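# Cartons into beige tote, power cord onto white tray

## Task

Get every small carton inside the beige tote and set the coiled power cord on the white tray; no other object may end up in the tote or on the tray, though anything already there at the start may stay.

## Robot and tools

Robot: two arms over a table. left_arm has a left hand and its base sits near (-0.031, +0.234, 0) m; right_arm has a right hand, base near (+0.019, -0.375, 0) m. Each hand has five fingers driven by six motors. A two-camera stand is fixed behind the arms. Loose objects may occasionally get a small nudge from the scene.

Frames: the scene frame has its origin at table-top height, midway between the nominal bases, +x out across the table, +y toward left_arm, +z up. Reported hand positions (metres) and quaternions (wxyz) use this frame. Offsets you send use the axes of that arm's current Hand target. The hand point sits 0.05 m in front of the palm; its +z runs along the straight fingers, +y comes out of the palm, +x runs across the palm away from the thumb on the right hand (toward the thumb on the left). Straight fingers extend 0.06-0.07 m past the point. A bracket on the little-finger side of the wrist can bump into things. Readings may be a few cm off, and at rest an arm often hangs 1-3 cm (up to 5) below what you asked.

A row: 28 numbers, each in [-1, 1], always for both arms. Order: left dx, dy, dz, rx, ry, rz, then left little, ring, middle, index, thumb_bend, thumb_turn, force_limit, speed; then the same 14 for the right arm. The six pose numbers are an offset, not a pose: measured from the Hand target as it was when the action (or move) began, along that target's own axes; 1.0 equals 0.6 m or 180 degrees; rx, ry, rz form a single rotation vector. Every row of one action counts from the same start, and sending the same offset twice moves twice. All zeros re-requests the current Hand target. Commanded turns are clipped to 40 degrees from the measured orientation each step. The six finger numbers are absolute targets: +1 open/straight, -1 closed; thumb_turn -1 puts the thumb opposite the fingers, +1 beside the palm. force_limit maps -1..+1 to about 0..10 N at the fingertip (0..15 N for the two thumb motors). speed rises from nearly zero at -1 to full at +0.48 and above. For a soft grip close at speed -0.94 or below. No value means 'unchanged': to keep a hand as it is, repeat the last eight hand numbers you sent; if none sent yet, use hand_measured plus hand_force_limit and hand_speed. With the thumb turned in, the hand grips things about 0.035-0.065 m thick, handles down to 0.025 m.

Tools:
- execute_actions(actions, cameras): actions is a list of actions, each a table of up to 15 rows, one per 1/30 s step; a short table repeats its final row to fill 15. Images come only for an empty list or when cameras names them.
- move(target, speed, blend, blocking, cameras): target is one 28-number row or a list of up to 15 rows, every row counted from the same starting Hand targets. Straight-line paths, all arms finishing together, at least 0.5 s, cut off at 10 s. speed in m/s, 0.002 to 4.3 (default 0.25), turning at up to twice that in rad/s; one value or one per target. blend in metres rounds corners (0 = stop at each). blocking=false returns early while the move runs. Paths do not avoid obstacles or the other arm; faster means harder contact and more drift. Hand numbers of later targets are applied on arrival. The result adds a 'move:' line: ending (done, off_target, moving, held, fault) and limits (paced = clipped, held = steps withheld). An arm not named in the ending is done.
- wait(seconds 0-10, cameras): lets time pass; a running move continues.
- stop(cameras): brakes a running move.
- zoom_image(camera, region [x0, y0, x1, y1] in pixels, at most 504 x 504) on the newest image of cam_head_left, cam_head_right, cam_high, cam_low, cam_left_wrist or cam_right_wrist.
- show_instructions(): shows reference pages.
- finished_scene(scene): ends the current scene, given its number; irreversible.

Results: end_effector_position and quat per arm; Hand target (your last command after clipping, the base for the next offset); joint positions, velocities (may be omitted when all within noise) and torques (include the arm's own weight; entries 3 and 4 wrap at ±28 N m); hand_measured, hand_stopped_by (moving, target, force, stalled, fault), hand_load_n (positive = finger pushed open; drops near 0 when a grip is lost), hand_force_limit, hand_speed. Action results may list positions at some steps. MOTOR HOT warns of heat; OVER-TEMPERATURE FAULT means that arm has gone limp for 30-60 s.

Cautions: never drop or fling items, and never let anything leave the table. Don't slam into fixed or heavy things or push hard; an arm blocked by something keeps pressing until you command it back past its hand point. Keep the two hands apart; a grip on the other hand's fingers counts as a collision. Avoid routing a path near an arm's own base. Don't overload fingers with heavy or swung loads. Holding loads or stretching an arm out heats its motors, also while you think.

Each tool is called after ">>>" as name(argument=value, ...), one argument or row to a line, values as JSON.

Reference images:

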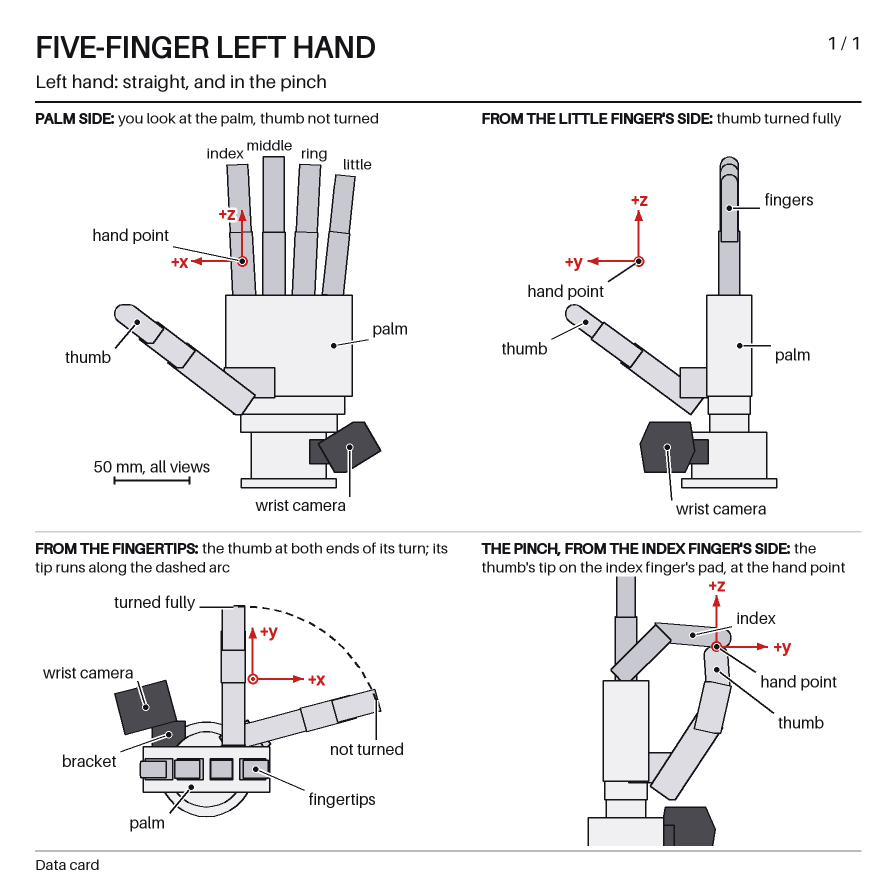

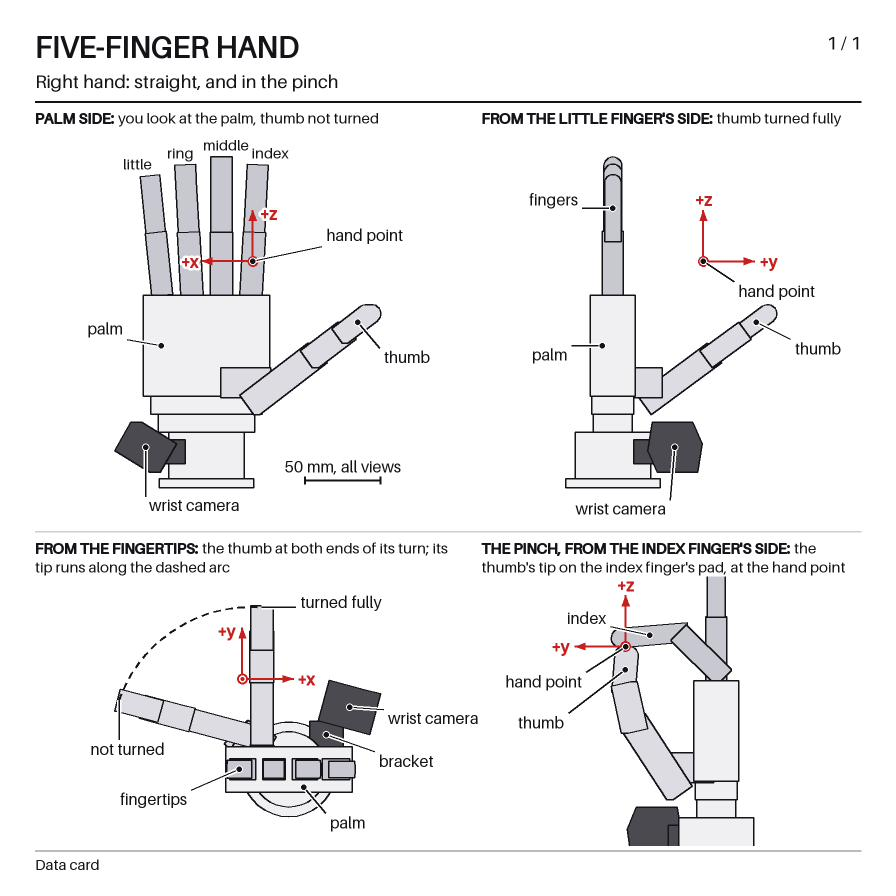

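## Session

>>> execute_actions(
  actions=[],
)

Scene clock: 0.00 s.
left_arm: end_effector_position=(+0.1930, +0.2549, +0.2043) hand_measured=(+1.000, +1.000, +1.000, +1.000, +1.000, +1.000) hand_load_n=(+0.0, +0.0, -0.5, +0.0, +0.0, +0.0) hand_stopped_by=(target, target, target, target, target, target) hand_force_limit=0.00 hand_speed=-0.80 end_effector_quat_wxyz=(+0.001, -0.006, +1.000, -0.010) | right_arm: end_effector_position=(+0.0641, -0.0520, +0.2820) hand_measured=(+1.000, +1.000, +1.000, +1.000, +1.000, +1.000) hand_load_n=(+0.0, +0.0, +0.0, +0.0, +0.0, +0.0) hand_stopped_by=(target, target, target, target, target, target) hand_force_limit=0.00 hand_speed=-0.80 end_effector_quat_wxyz=(+0.223, -0.528, +0.816, +0.073)
Joint positions: left_arm=[-0.117 1.003 0.97 -1.533 0.02 1.422] | right_arm=[1.382 0.779 0.966 -1.34 0.23 1.785]
Joint velocities: within noise
Joint torques (N m): no reading
Heat: left arm: hottest shoulder 32 °C; right arm: hottest wrist yaw 32 °C.
Hand target: left_arm +0.1993, +0.2541, +0.2119; +0.012, -0.006, +1.000, -0.012 | right_arm +0.0646, -0.0487, +0.2912; +0.229, -0.527, +0.815, +0.079

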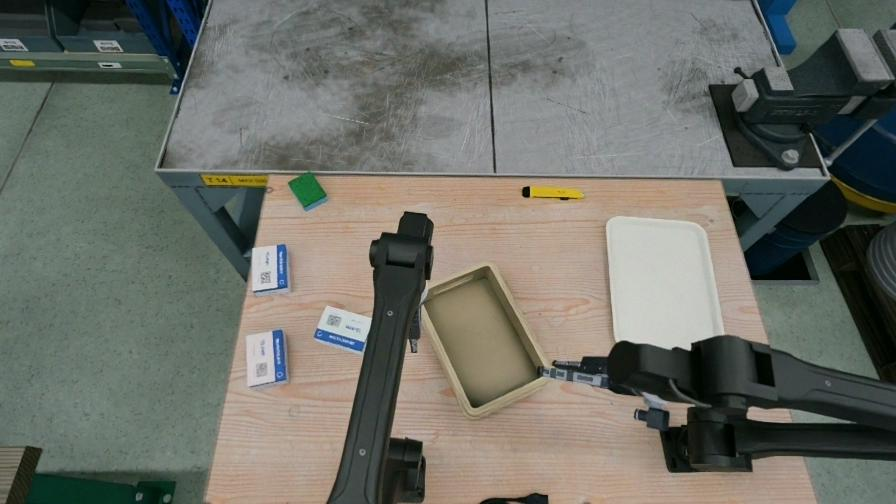

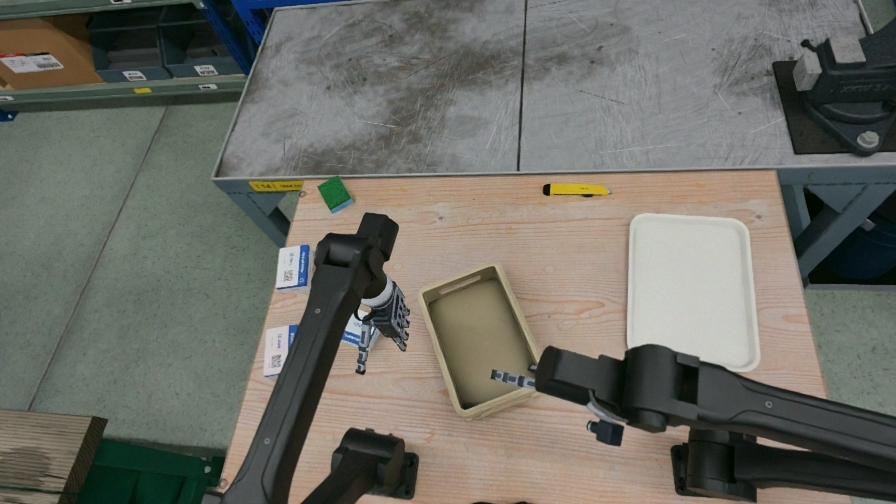

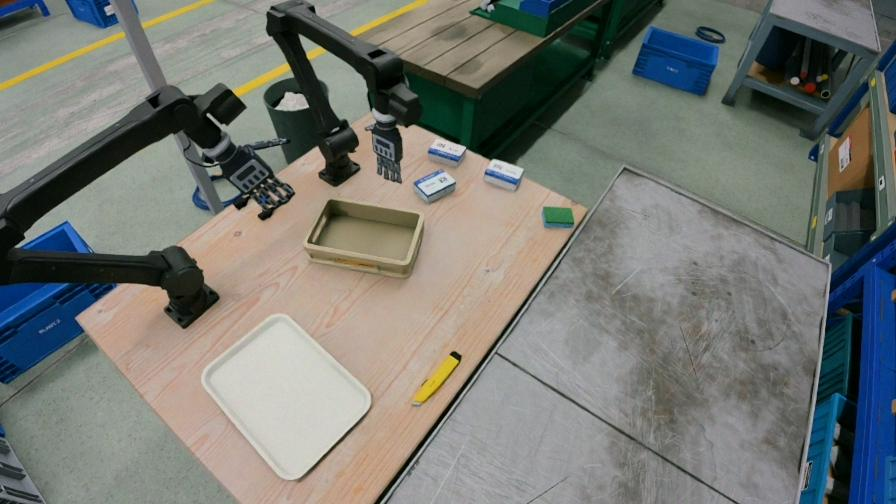

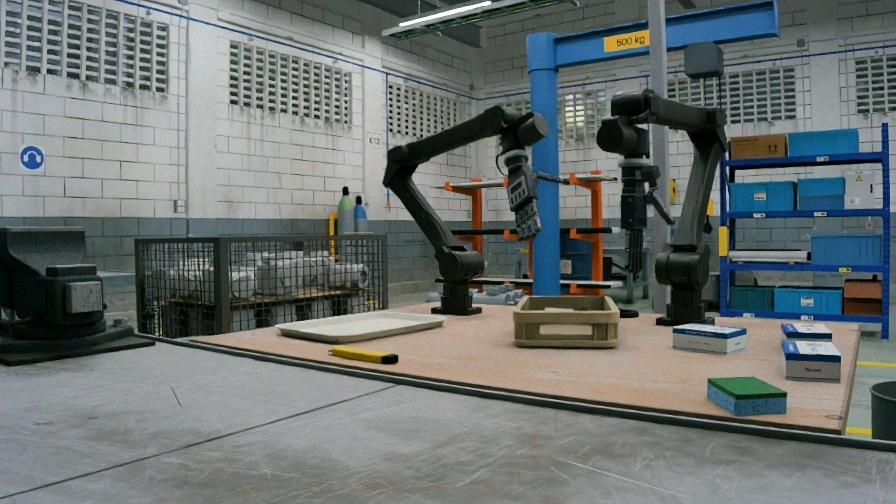

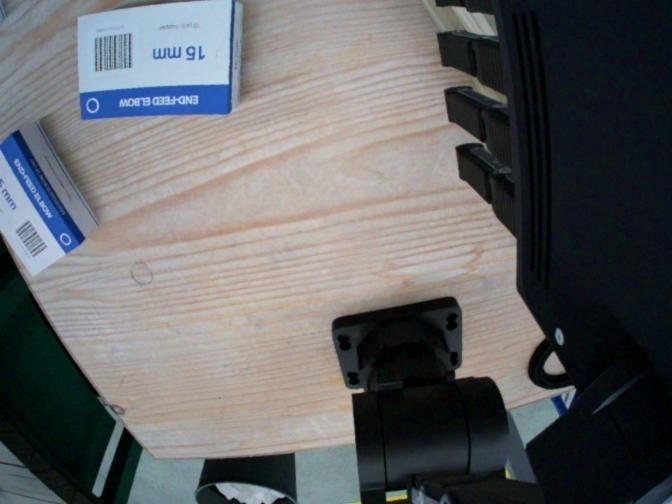

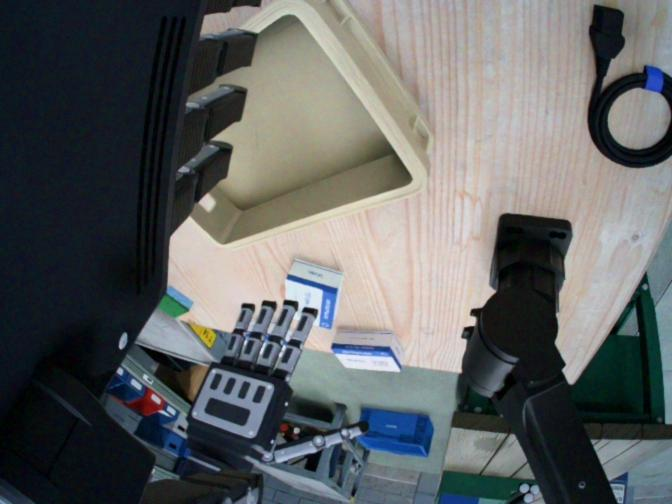

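>>> zoom_image(
  camera="cam_head_left",
  region=[200, 160, 452, 412],
)

>>> zoom_image(
  camera="cam_head_right",
  region=[220, 160, 560, 504],
)

>>> zoom_image(
  camera="cam_high",
  region=[180, 60, 600, 340],
)

>>> zoom_image(
  camera="cam_low",
  region=[360, 80, 864, 450],
)

Scaled by 2.000 from the camera's 896x504 image, which has a finer 1280x720 frame.

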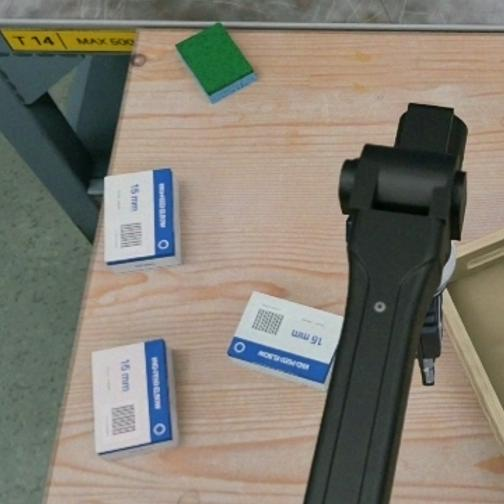

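Scaled by 1.465 from the camera's 896x504 image, which has a finer 1280x720 frame.

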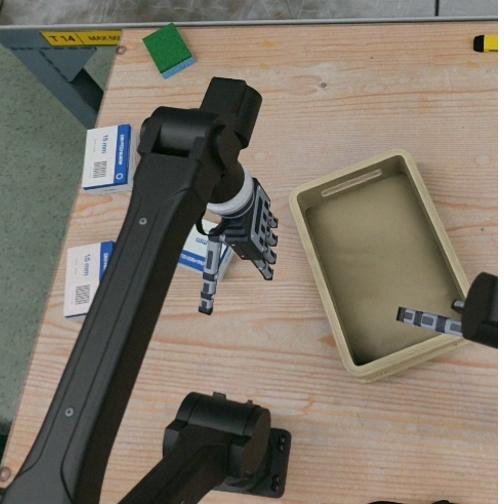

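Scaled by 1.200 from the camera's 896x504 image, which has a finer 1280x720 frame.

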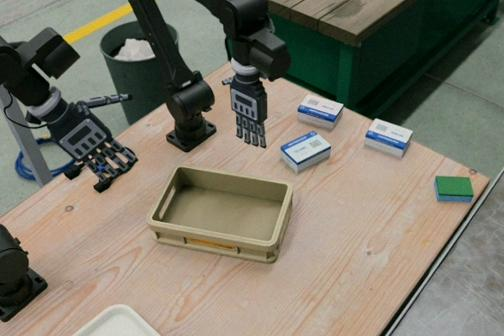

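Scaled by 1.000.

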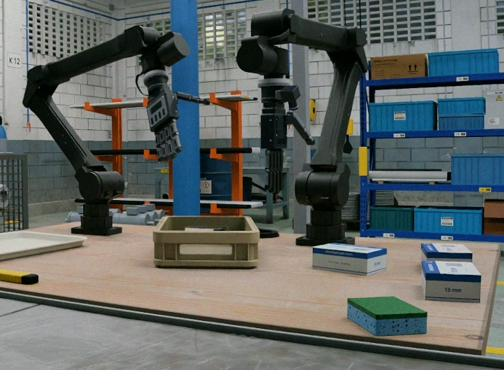

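>>> move(
  target=[-0.172,0.240,-0.065,0.1464,-0.3535,-0.679, 0.6,0.6,0.6,0.6,1,-1,0,0, 0.281,-0.629,-0.082,0.19,0.047,0.368, 1,1,1,1,1,1,0,-0.8],
  speed=0.4,
  cameras=["all"],
)

Scene clock: 9.97 s.
left_arm: end_effector_position=(+0.2970, +0.4031, +0.2492) hand_measured=(+0.600, +0.600, +0.600, +0.600, +1.000, -1.000) hand_load_n=(+0.0, -0.5, +0.0, +0.0, +0.0, +0.0) hand_stopped_by=(target, target, target, target, target, target) hand_force_limit=0.00 hand_speed=0.00 end_effector_quat_wxyz=(-0.419, +0.827, -0.330, +0.180) | right_arm: end_effector_position=(+0.3173, -0.3641, +0.2778) hand_measured=(+1.000, +1.000, +1.000, +1.000, +1.000, +1.000) hand_load_n=(+0.0, +0.0, +0.0, +0.0, +0.0, +0.0) hand_stopped_by=(target, target, target, target, target, target) hand_force_limit=0.00 hand_speed=-0.80 end_effector_quat_wxyz=(+0.207, +0.066, +0.973, -0.076)
Joint positions: left_arm=[0.469 0.782 0.808 -0.677 -0.27 -0.227] | right_arm=[-0.087 0.721 0.942 -1.373 0.154 1.617]
Joint torques (N m): left_arm=[-0.38 -1.79 8.24 1.81 -0.3 0.03] | right_arm=[-0.5 1.38 10.47 1.98 0.23 0.04]
Heat: left arm: hottest shoulder 32 °C; right arm: hottest wrist yaw 31 °C.
Hand target: left_arm +0.2998, +0.4001, +0.2499; -0.422, +0.824, -0.327, +0.188 | right_arm +0.3305, -0.3689, +0.3001; +0.229, +0.078, +0.967, -0.077
Off the commanded pose: left_arm 0.004 m, 1 deg | right_arm 0.026 m, 3 deg.
move: off_target (right_arm)

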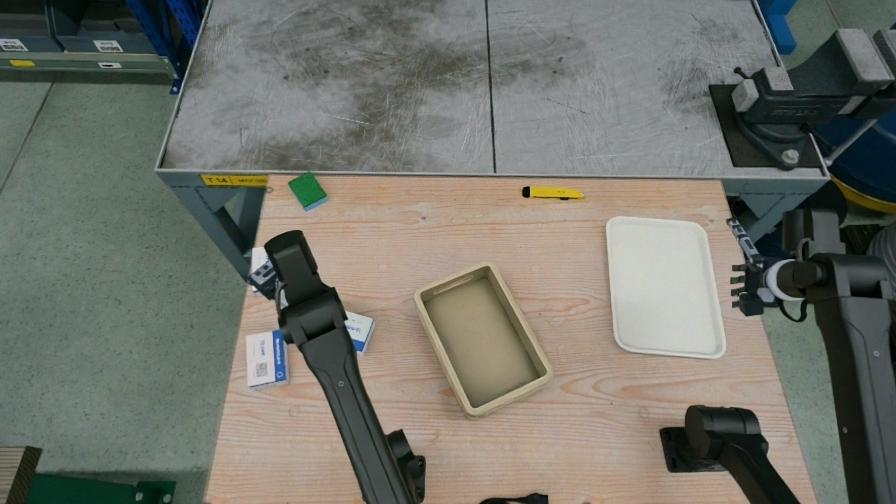

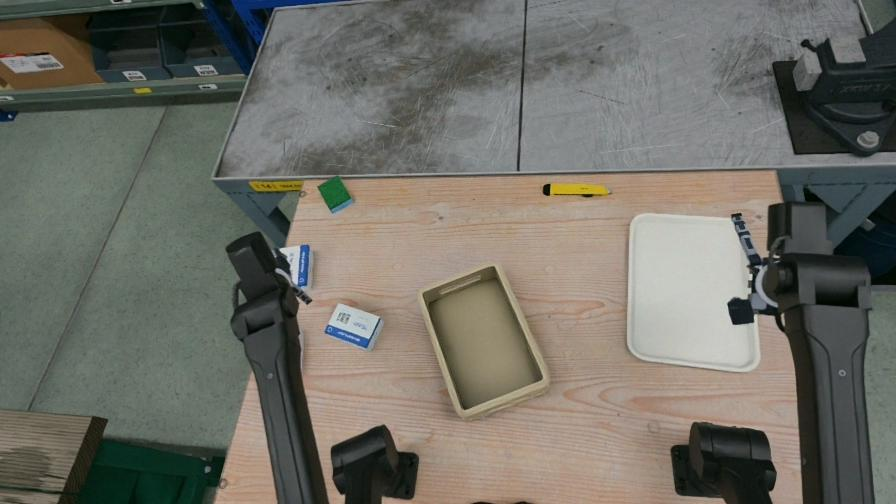

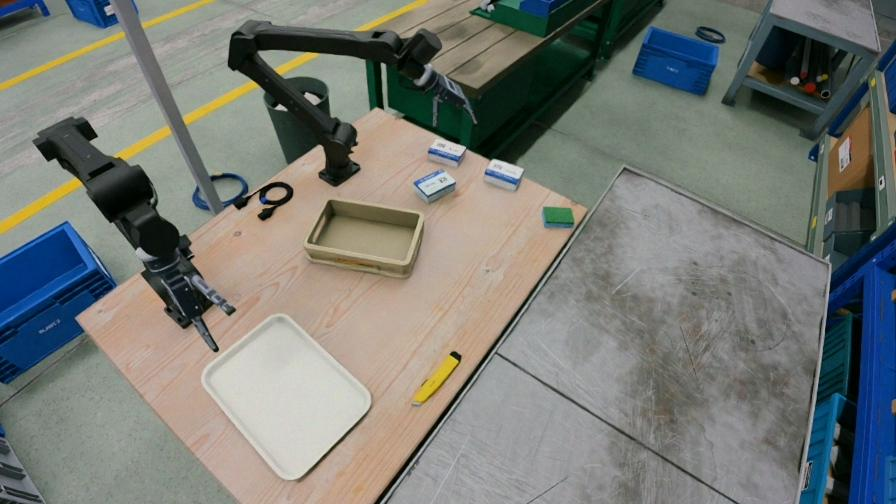

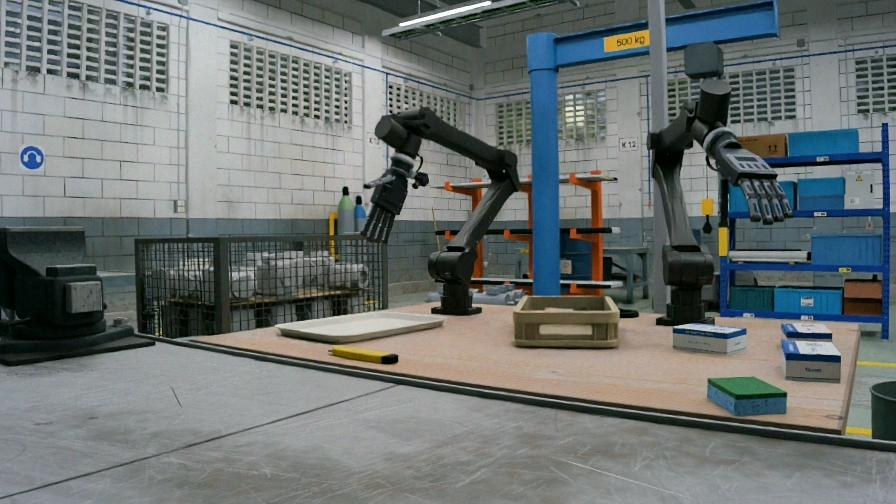

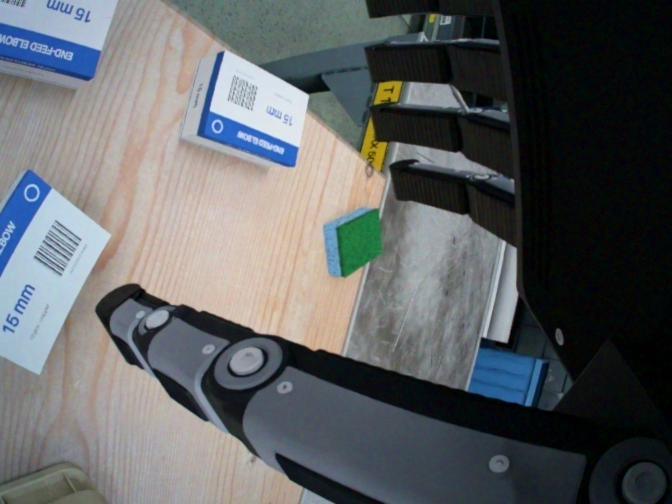

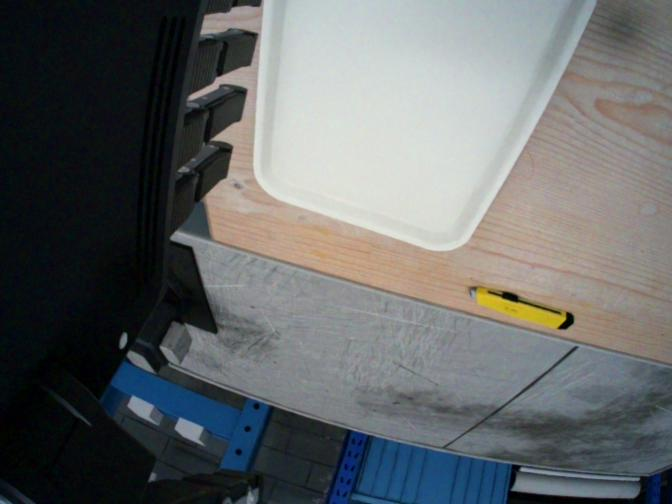

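>>> move(
  target=[-0.025,-0.0173,0.308,0,-0.24,-0.173, 0.6,0.6,0.6,0.6,1,-1,0,0, 0,0,0,0,0,0, 1,1,1,1,1,1,0,-0.8],
  speed=0.3,
  cameras=["all"],
)

Scene clock: 20.57 s.
left_arm: end_effector_position=(+0.3831, +0.5155, +0.1391) hand_measured=(+0.600, +0.600, +0.600, +0.600, +1.000, -1.000) hand_load_n=(+0.0, +0.0, +0.0, +0.0, +0.0, +0.0) hand_stopped_by=(target, target, target, target, target, target) hand_force_limit=0.00 hand_speed=0.00 end_effector_quat_wxyz=(-0.443, +0.893, +0.069, -0.034) | right_arm: end_effector_position=(+0.3173, -0.3641, +0.2778) hand_measured=(+1.000, +1.000, +1.000, +1.000, +1.000, +1.000) hand_load_n=(+0.0, +0.0, +0.0, +0.0, +0.0, +0.0) hand_stopped_by=(target, target, target, target, target, target) hand_force_limit=0.00 hand_speed=-0.80 end_effector_quat_wxyz=(+0.207, +0.066, +0.973, -0.076)
Joint positions: left_arm=[0.398 1.48 1.109 -0.913 -0.888 -1.208] | right_arm=[-0.087 0.721 0.942 -1.373 0.154 1.617]
Joint torques (N m): left_arm=[0.09 -6.83 11.23 0.28 -0.76 0.04] | right_arm=[-0.91 1.2 10.28 2.07 0.2 0.04]
Heat: left arm: hottest shoulder 31 °C; right arm: hottest elbow 31 °C.
Hand target: left_arm +0.4013, +0.5210, +0.1519; -0.447, +0.891, +0.077, -0.021 | right_arm +0.3305, -0.3689, +0.3001; +0.229, +0.078, +0.967, -0.077
Off the commanded pose: left_arm 0.023 m, 2 deg | right_arm 0.026 m, 3 deg.
move: off_target (left_arm, right_arm)

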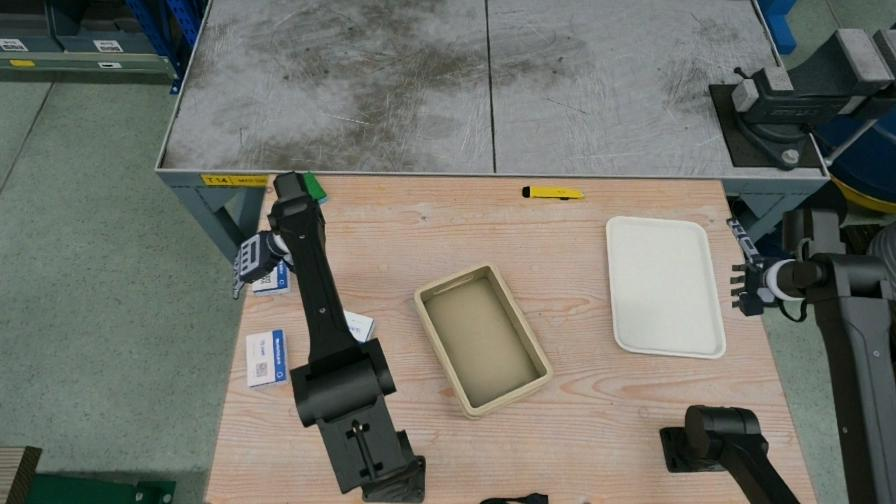

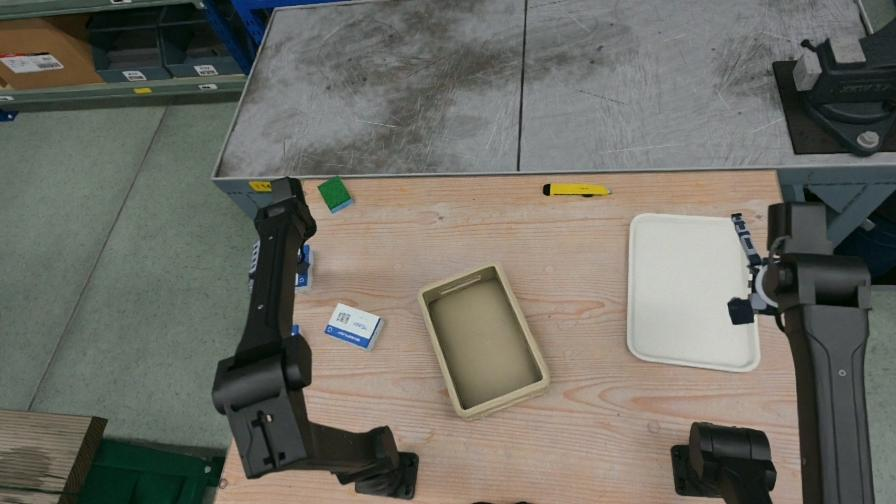

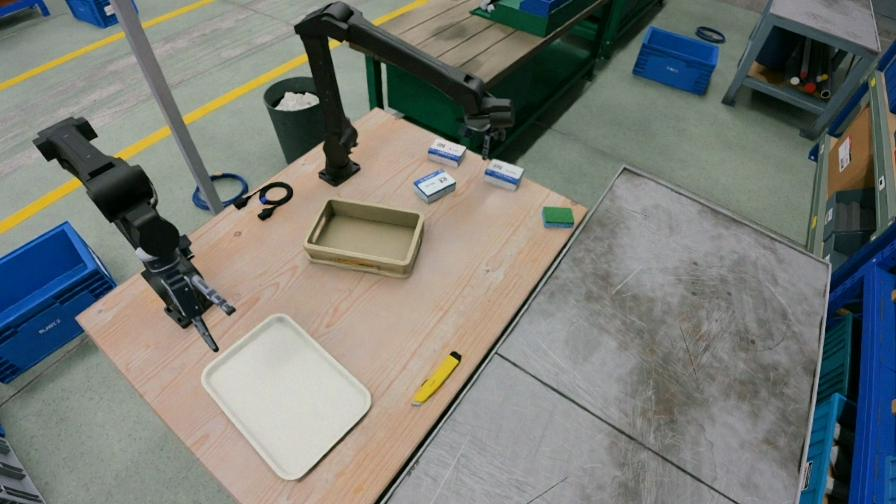

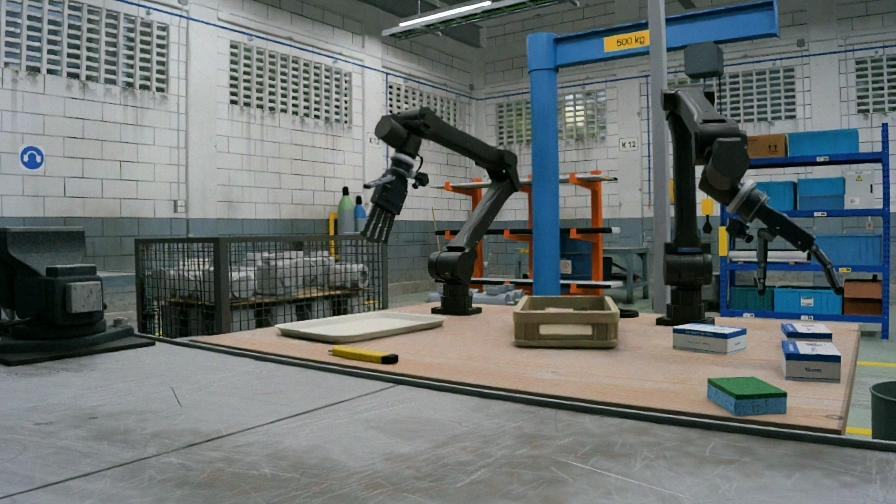

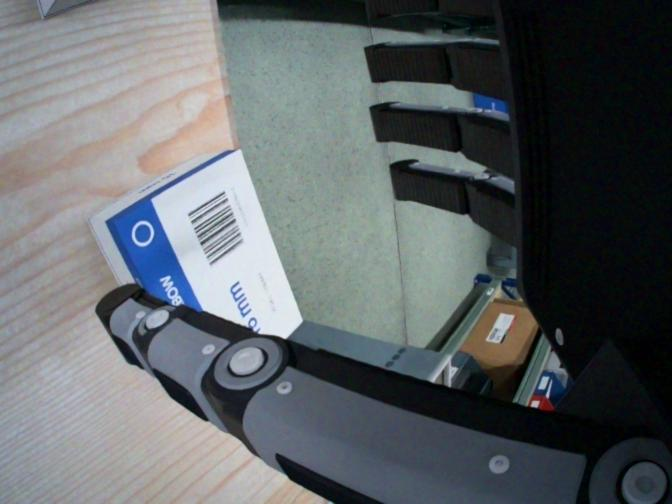

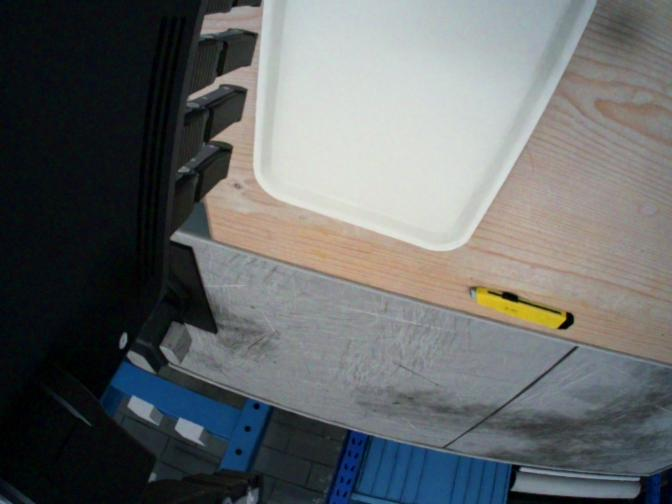

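>>> zoom_image(
  camera="cam_low",
  region=[640, 160, 892, 412],
)

>>> zoom_image(
  camera="cam_high",
  region=[380, 60, 600, 240],
)

>>> zoom_image(
  camera="cam_head_left",
  region=[200, 180, 400, 400],
)

Scaled by 2.000 from the camera's 896x504 image, which has a finer 1280x720 frame.

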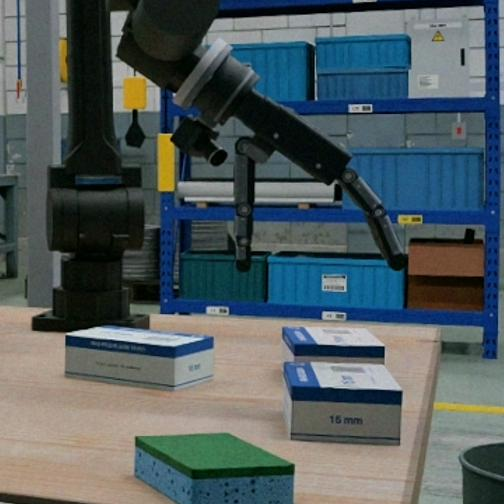

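Scaled by 2.291 from the camera's 896x504 image, which has a finer 1280x720 frame.

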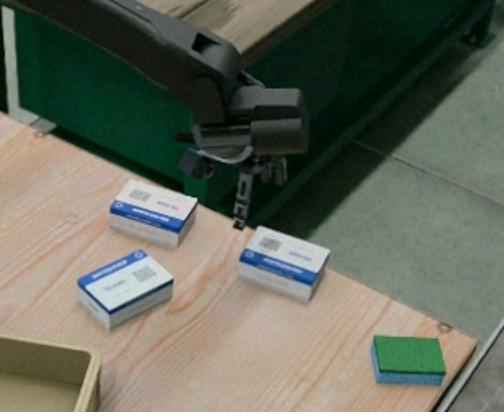

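Scaled by 2.291 from the camera's 896x504 image, which has a finer 1280x720 frame.

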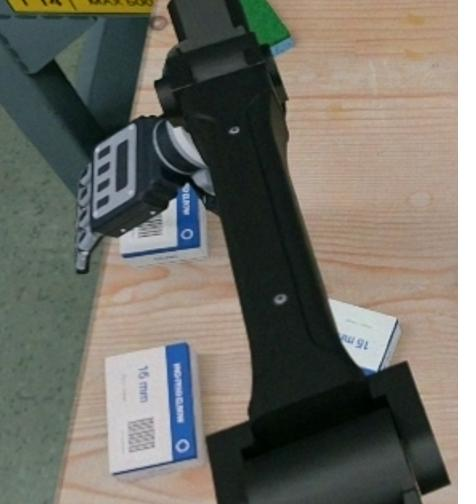

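>>> move(
  target=[0.053,0.0472,0.0477,0,0,0, 0.6,0.6,0.6,0.6,1,-1,0,0, 0,0,0,0,0,0, 1,1,1,1,1,1,0,-0.8],
  speed=0.15,
  cameras=["cam_low","cam_high","cam_head_left","cam_left_wrist"],
)

>>> zoom_image(
  camera="cam_low",
  region=[640, 160, 892, 412],
)

>>> zoom_image(
  camera="cam_high",
  region=[400, 80, 600, 240],
)

Scene clock: 23.30 s.
left_arm: end_effector_position=(+0.4098, +0.5264, +0.1003) hand_measured=(+0.600, +0.600, +0.600, +0.600, +1.000, -1.000) hand_load_n=(+0.0, +0.0, +0.0, +0.0, +0.0, +0.0) hand_stopped_by=(target, target, target, target, target, target) hand_force_limit=0.00 hand_speed=0.00 end_effector_quat_wxyz=(-0.441, +0.894, +0.067, -0.042) | right_arm: end_effector_position=(+0.3173, -0.3641, +0.2778) hand_measured=(+1.000, +1.000, +1.000, +1.000, +1.000, +1.000) hand_load_n=(+0.0, +0.0, +0.0, +0.0, +0.0, +0.0) hand_stopped_by=(target, target, target, target, target, target) hand_force_limit=0.00 hand_speed=-0.80 end_effector_quat_wxyz=(+0.207, +0.066, +0.973, -0.076)
Joint positions: left_arm=[0.398 1.604 1.147 -0.849 -0.889 -1.215] | right_arm=[-0.087 0.721 0.942 -1.373 0.154 1.617]
Joint torques (N m): left_arm=[-0.21 -8.35 10.71 0.87 -0.75 0.04] | right_arm=[-0.32 2.02 10.15 1.88 0.23 0.03]
Heat: left arm: hottest shoulder 32 °C; right arm: hottest elbow 31 °C.
Hand target: left_arm +0.4329, +0.5320, +0.1131; -0.447, +0.891, +0.077, -0.021 | right_arm +0.3305, -0.3689, +0.3001; +0.229, +0.078, +0.967, -0.077
Off the commanded pose: left_arm 0.027 m, 3 deg | right_arm 0.026 m, 3 deg.
move: off_target (left_arm, right_arm)
Images, in order (width x height): cam_head_left 896x504, cam_high 896x504, cam_low 896x504, cam_left_wrist 672x504.

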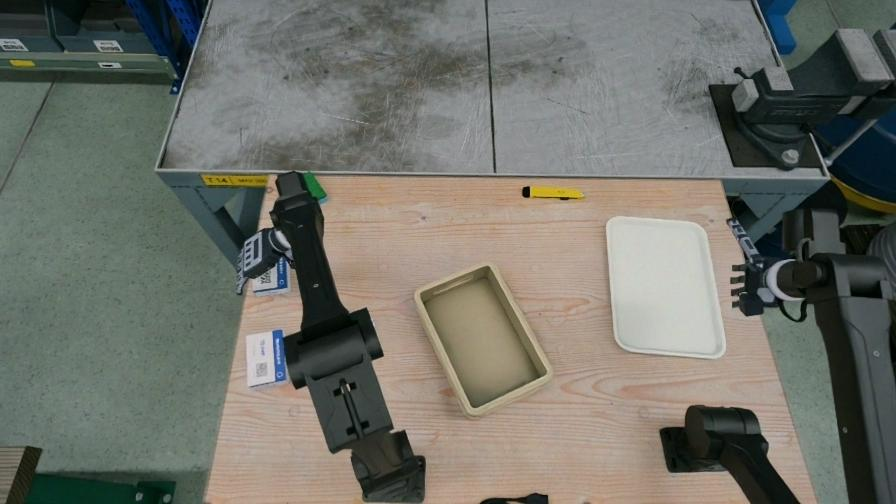

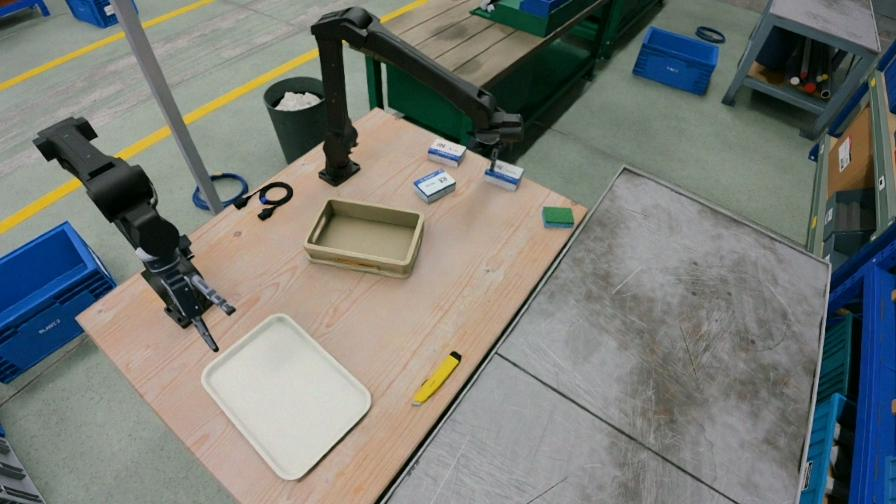

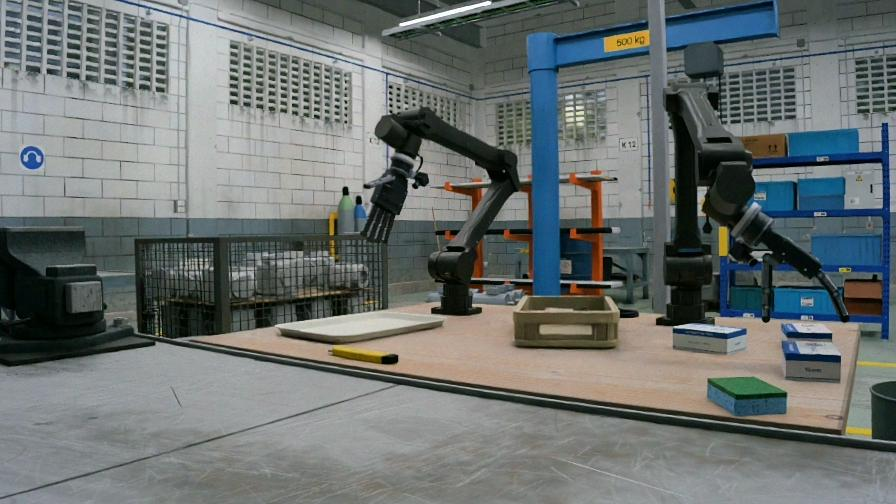

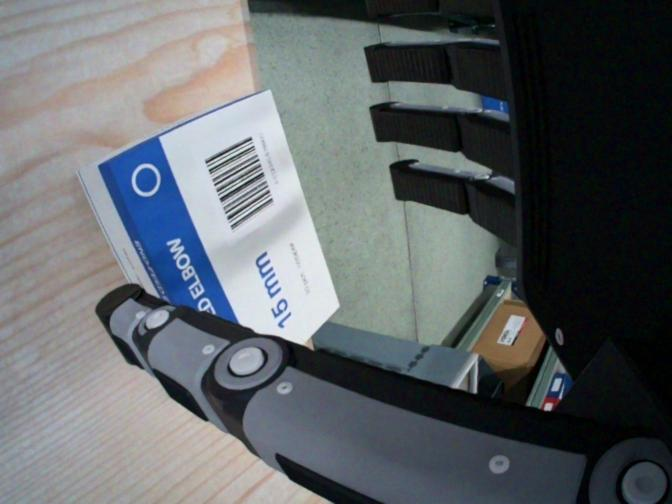

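Scaled by 2.000 from the camera's 896x504 image, which has a finer 1280x720 frame.

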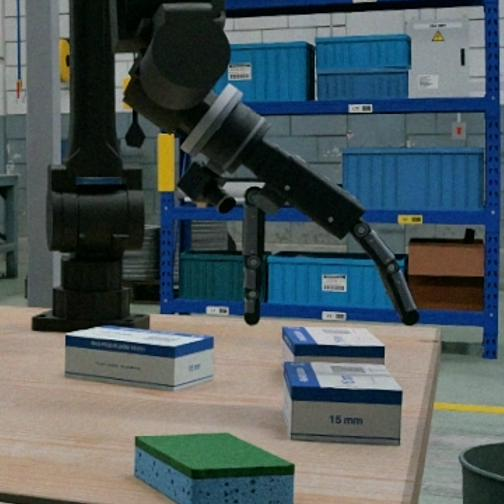

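Scaled by 2.520 from the camera's 896x504 image, which has a finer 1280x720 frame.

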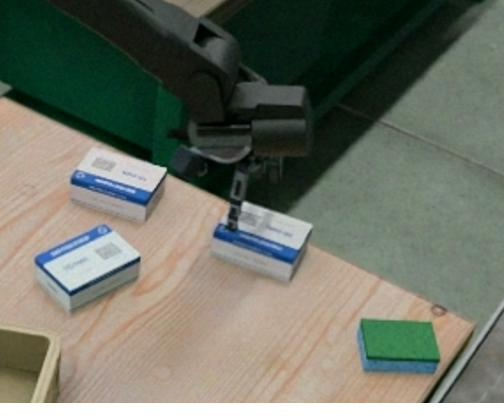

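>>> zoom_image(
  camera="cam_low",
  region=[750, 300, 870, 400],
)

>>> zoom_image(
  camera="cam_high",
  region=[460, 120, 560, 200],
)

Scaled by 4.200 from the camera's 896x504 image, which has a finer 1280x720 frame.

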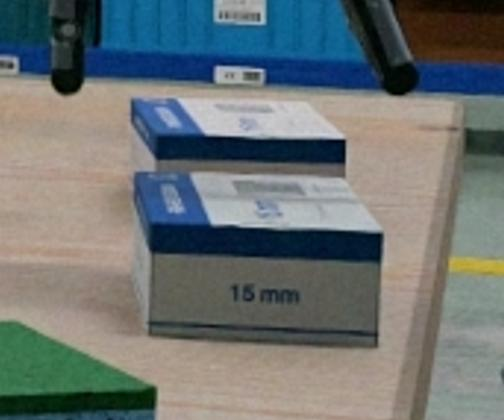

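Scaled by 5.040 from the camera's 896x504 image, which has a finer 1280x720 frame.

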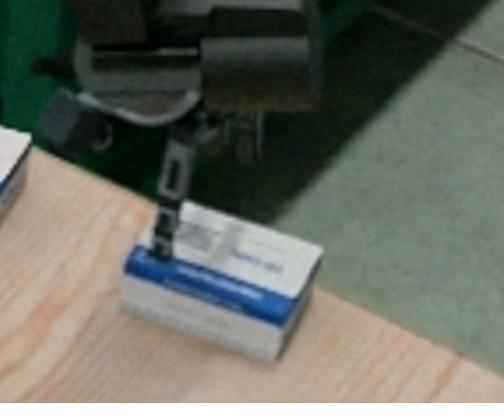

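>>> move(
  target=[0.0365,0.036,0.0373,0,0,0, 0.6,0.6,0.6,0.6,1,-1,0,0, 0,0,0,0,0,0, 1,1,1,1,1,1,0,-0.8],
  speed=0.1,
  cameras=["cam_low","cam_high","cam_head_left","cam_left_wrist"],
)

>>> zoom_image(
  camera="cam_low",
  region=[750, 300, 870, 400],
)

>>> zoom_image(
  camera="cam_high",
  region=[460, 120, 560, 200],
)

Scene clock: 25.97 s.
left_arm: end_effector_position=(+0.4317, +0.5352, +0.0725) hand_measured=(+0.600, +0.600, +0.600, +0.600, +1.000, -1.000) hand_load_n=(+0.0, +0.0, +0.0, +0.0, +0.0, +0.0) hand_stopped_by=(target, target, target, target, target, target) hand_force_limit=0.00 hand_speed=0.00 end_effector_quat_wxyz=(-0.441, +0.894, +0.068, -0.041) | right_arm: end_effector_position=(+0.3173, -0.3641, +0.2778) hand_measured=(+1.000, +1.000, +1.000, +1.000, +1.000, +1.000) hand_load_n=(+0.0, +0.0, +0.0, +0.0, +0.0, +0.0) hand_stopped_by=(target, target, target, target, target, target) hand_force_limit=0.00 hand_speed=-0.80 end_effector_quat_wxyz=(+0.207, +0.066, +0.973, -0.076)
Joint positions: left_arm=[0.398 1.693 1.178 -0.789 -0.889 -1.215] | right_arm=[-0.087 0.721 0.942 -1.373 0.154 1.617]
Joint torques (N m): left_arm=[-0.09 -9 10.45 0.88 -0.74 0.04] | right_arm=[-0.67 1.79 10.06 1.99 0.25 0.03]
Heat: left arm: hottest shoulder 32 °C; right arm: hottest elbow 31 °C.
Hand target: left_arm +0.4549, +0.5405, +0.0832; -0.447, +0.891, +0.077, -0.021 | right_arm +0.3305, -0.3689, +0.3001; +0.229, +0.078, +0.967, -0.077
Off the commanded pose: left_arm 0.026 m, 3 deg | right_arm 0.026 m, 3 deg.
move: off_target (left_arm, right_arm)
Images, in order (width x height): cam_head_left 896x504, cam_high 896x504, cam_low 896x504, cam_left_wrist 672x504.

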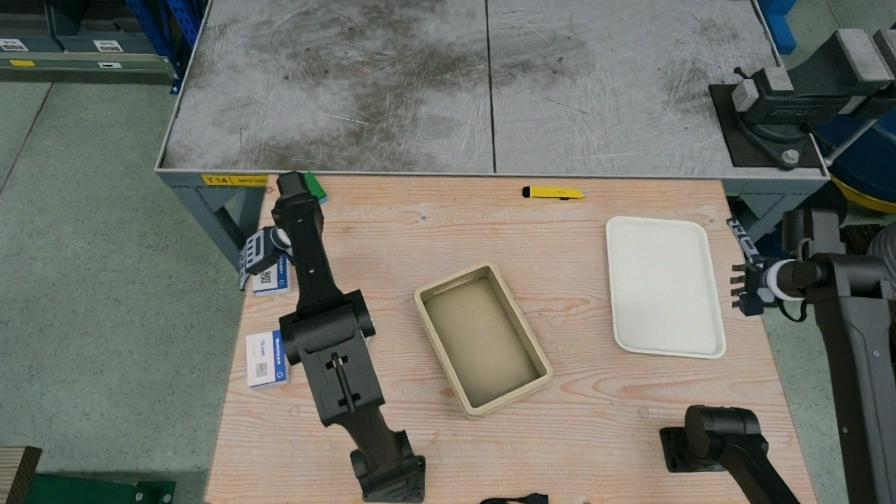

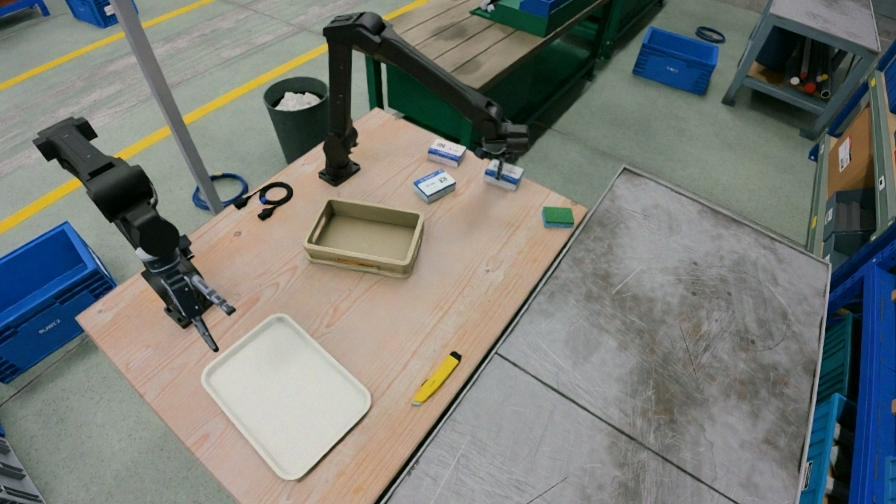

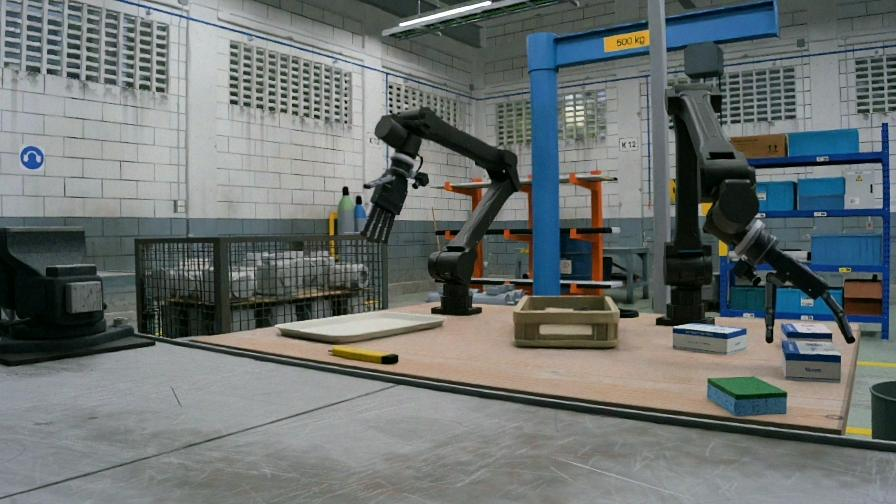

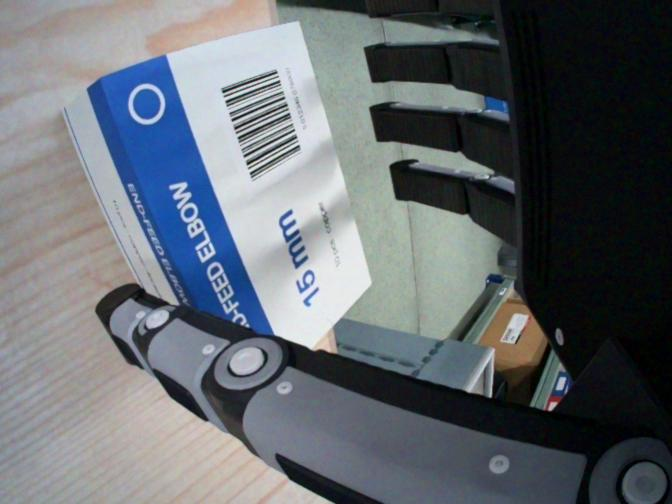

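Scaled by 4.200 from the camera's 896x504 image, which has a finer 1280x720 frame.

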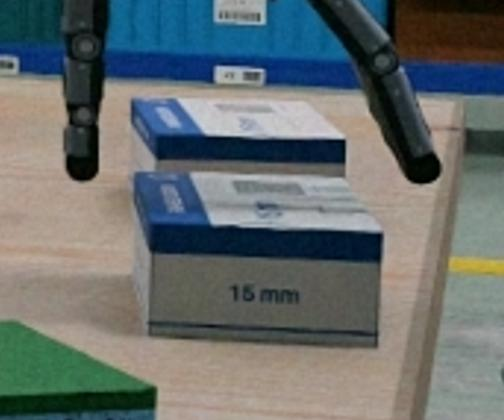

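Scaled by 5.040 from the camera's 896x504 image, which has a finer 1280x720 frame.

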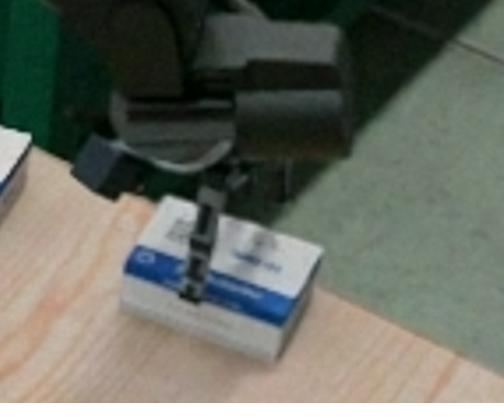

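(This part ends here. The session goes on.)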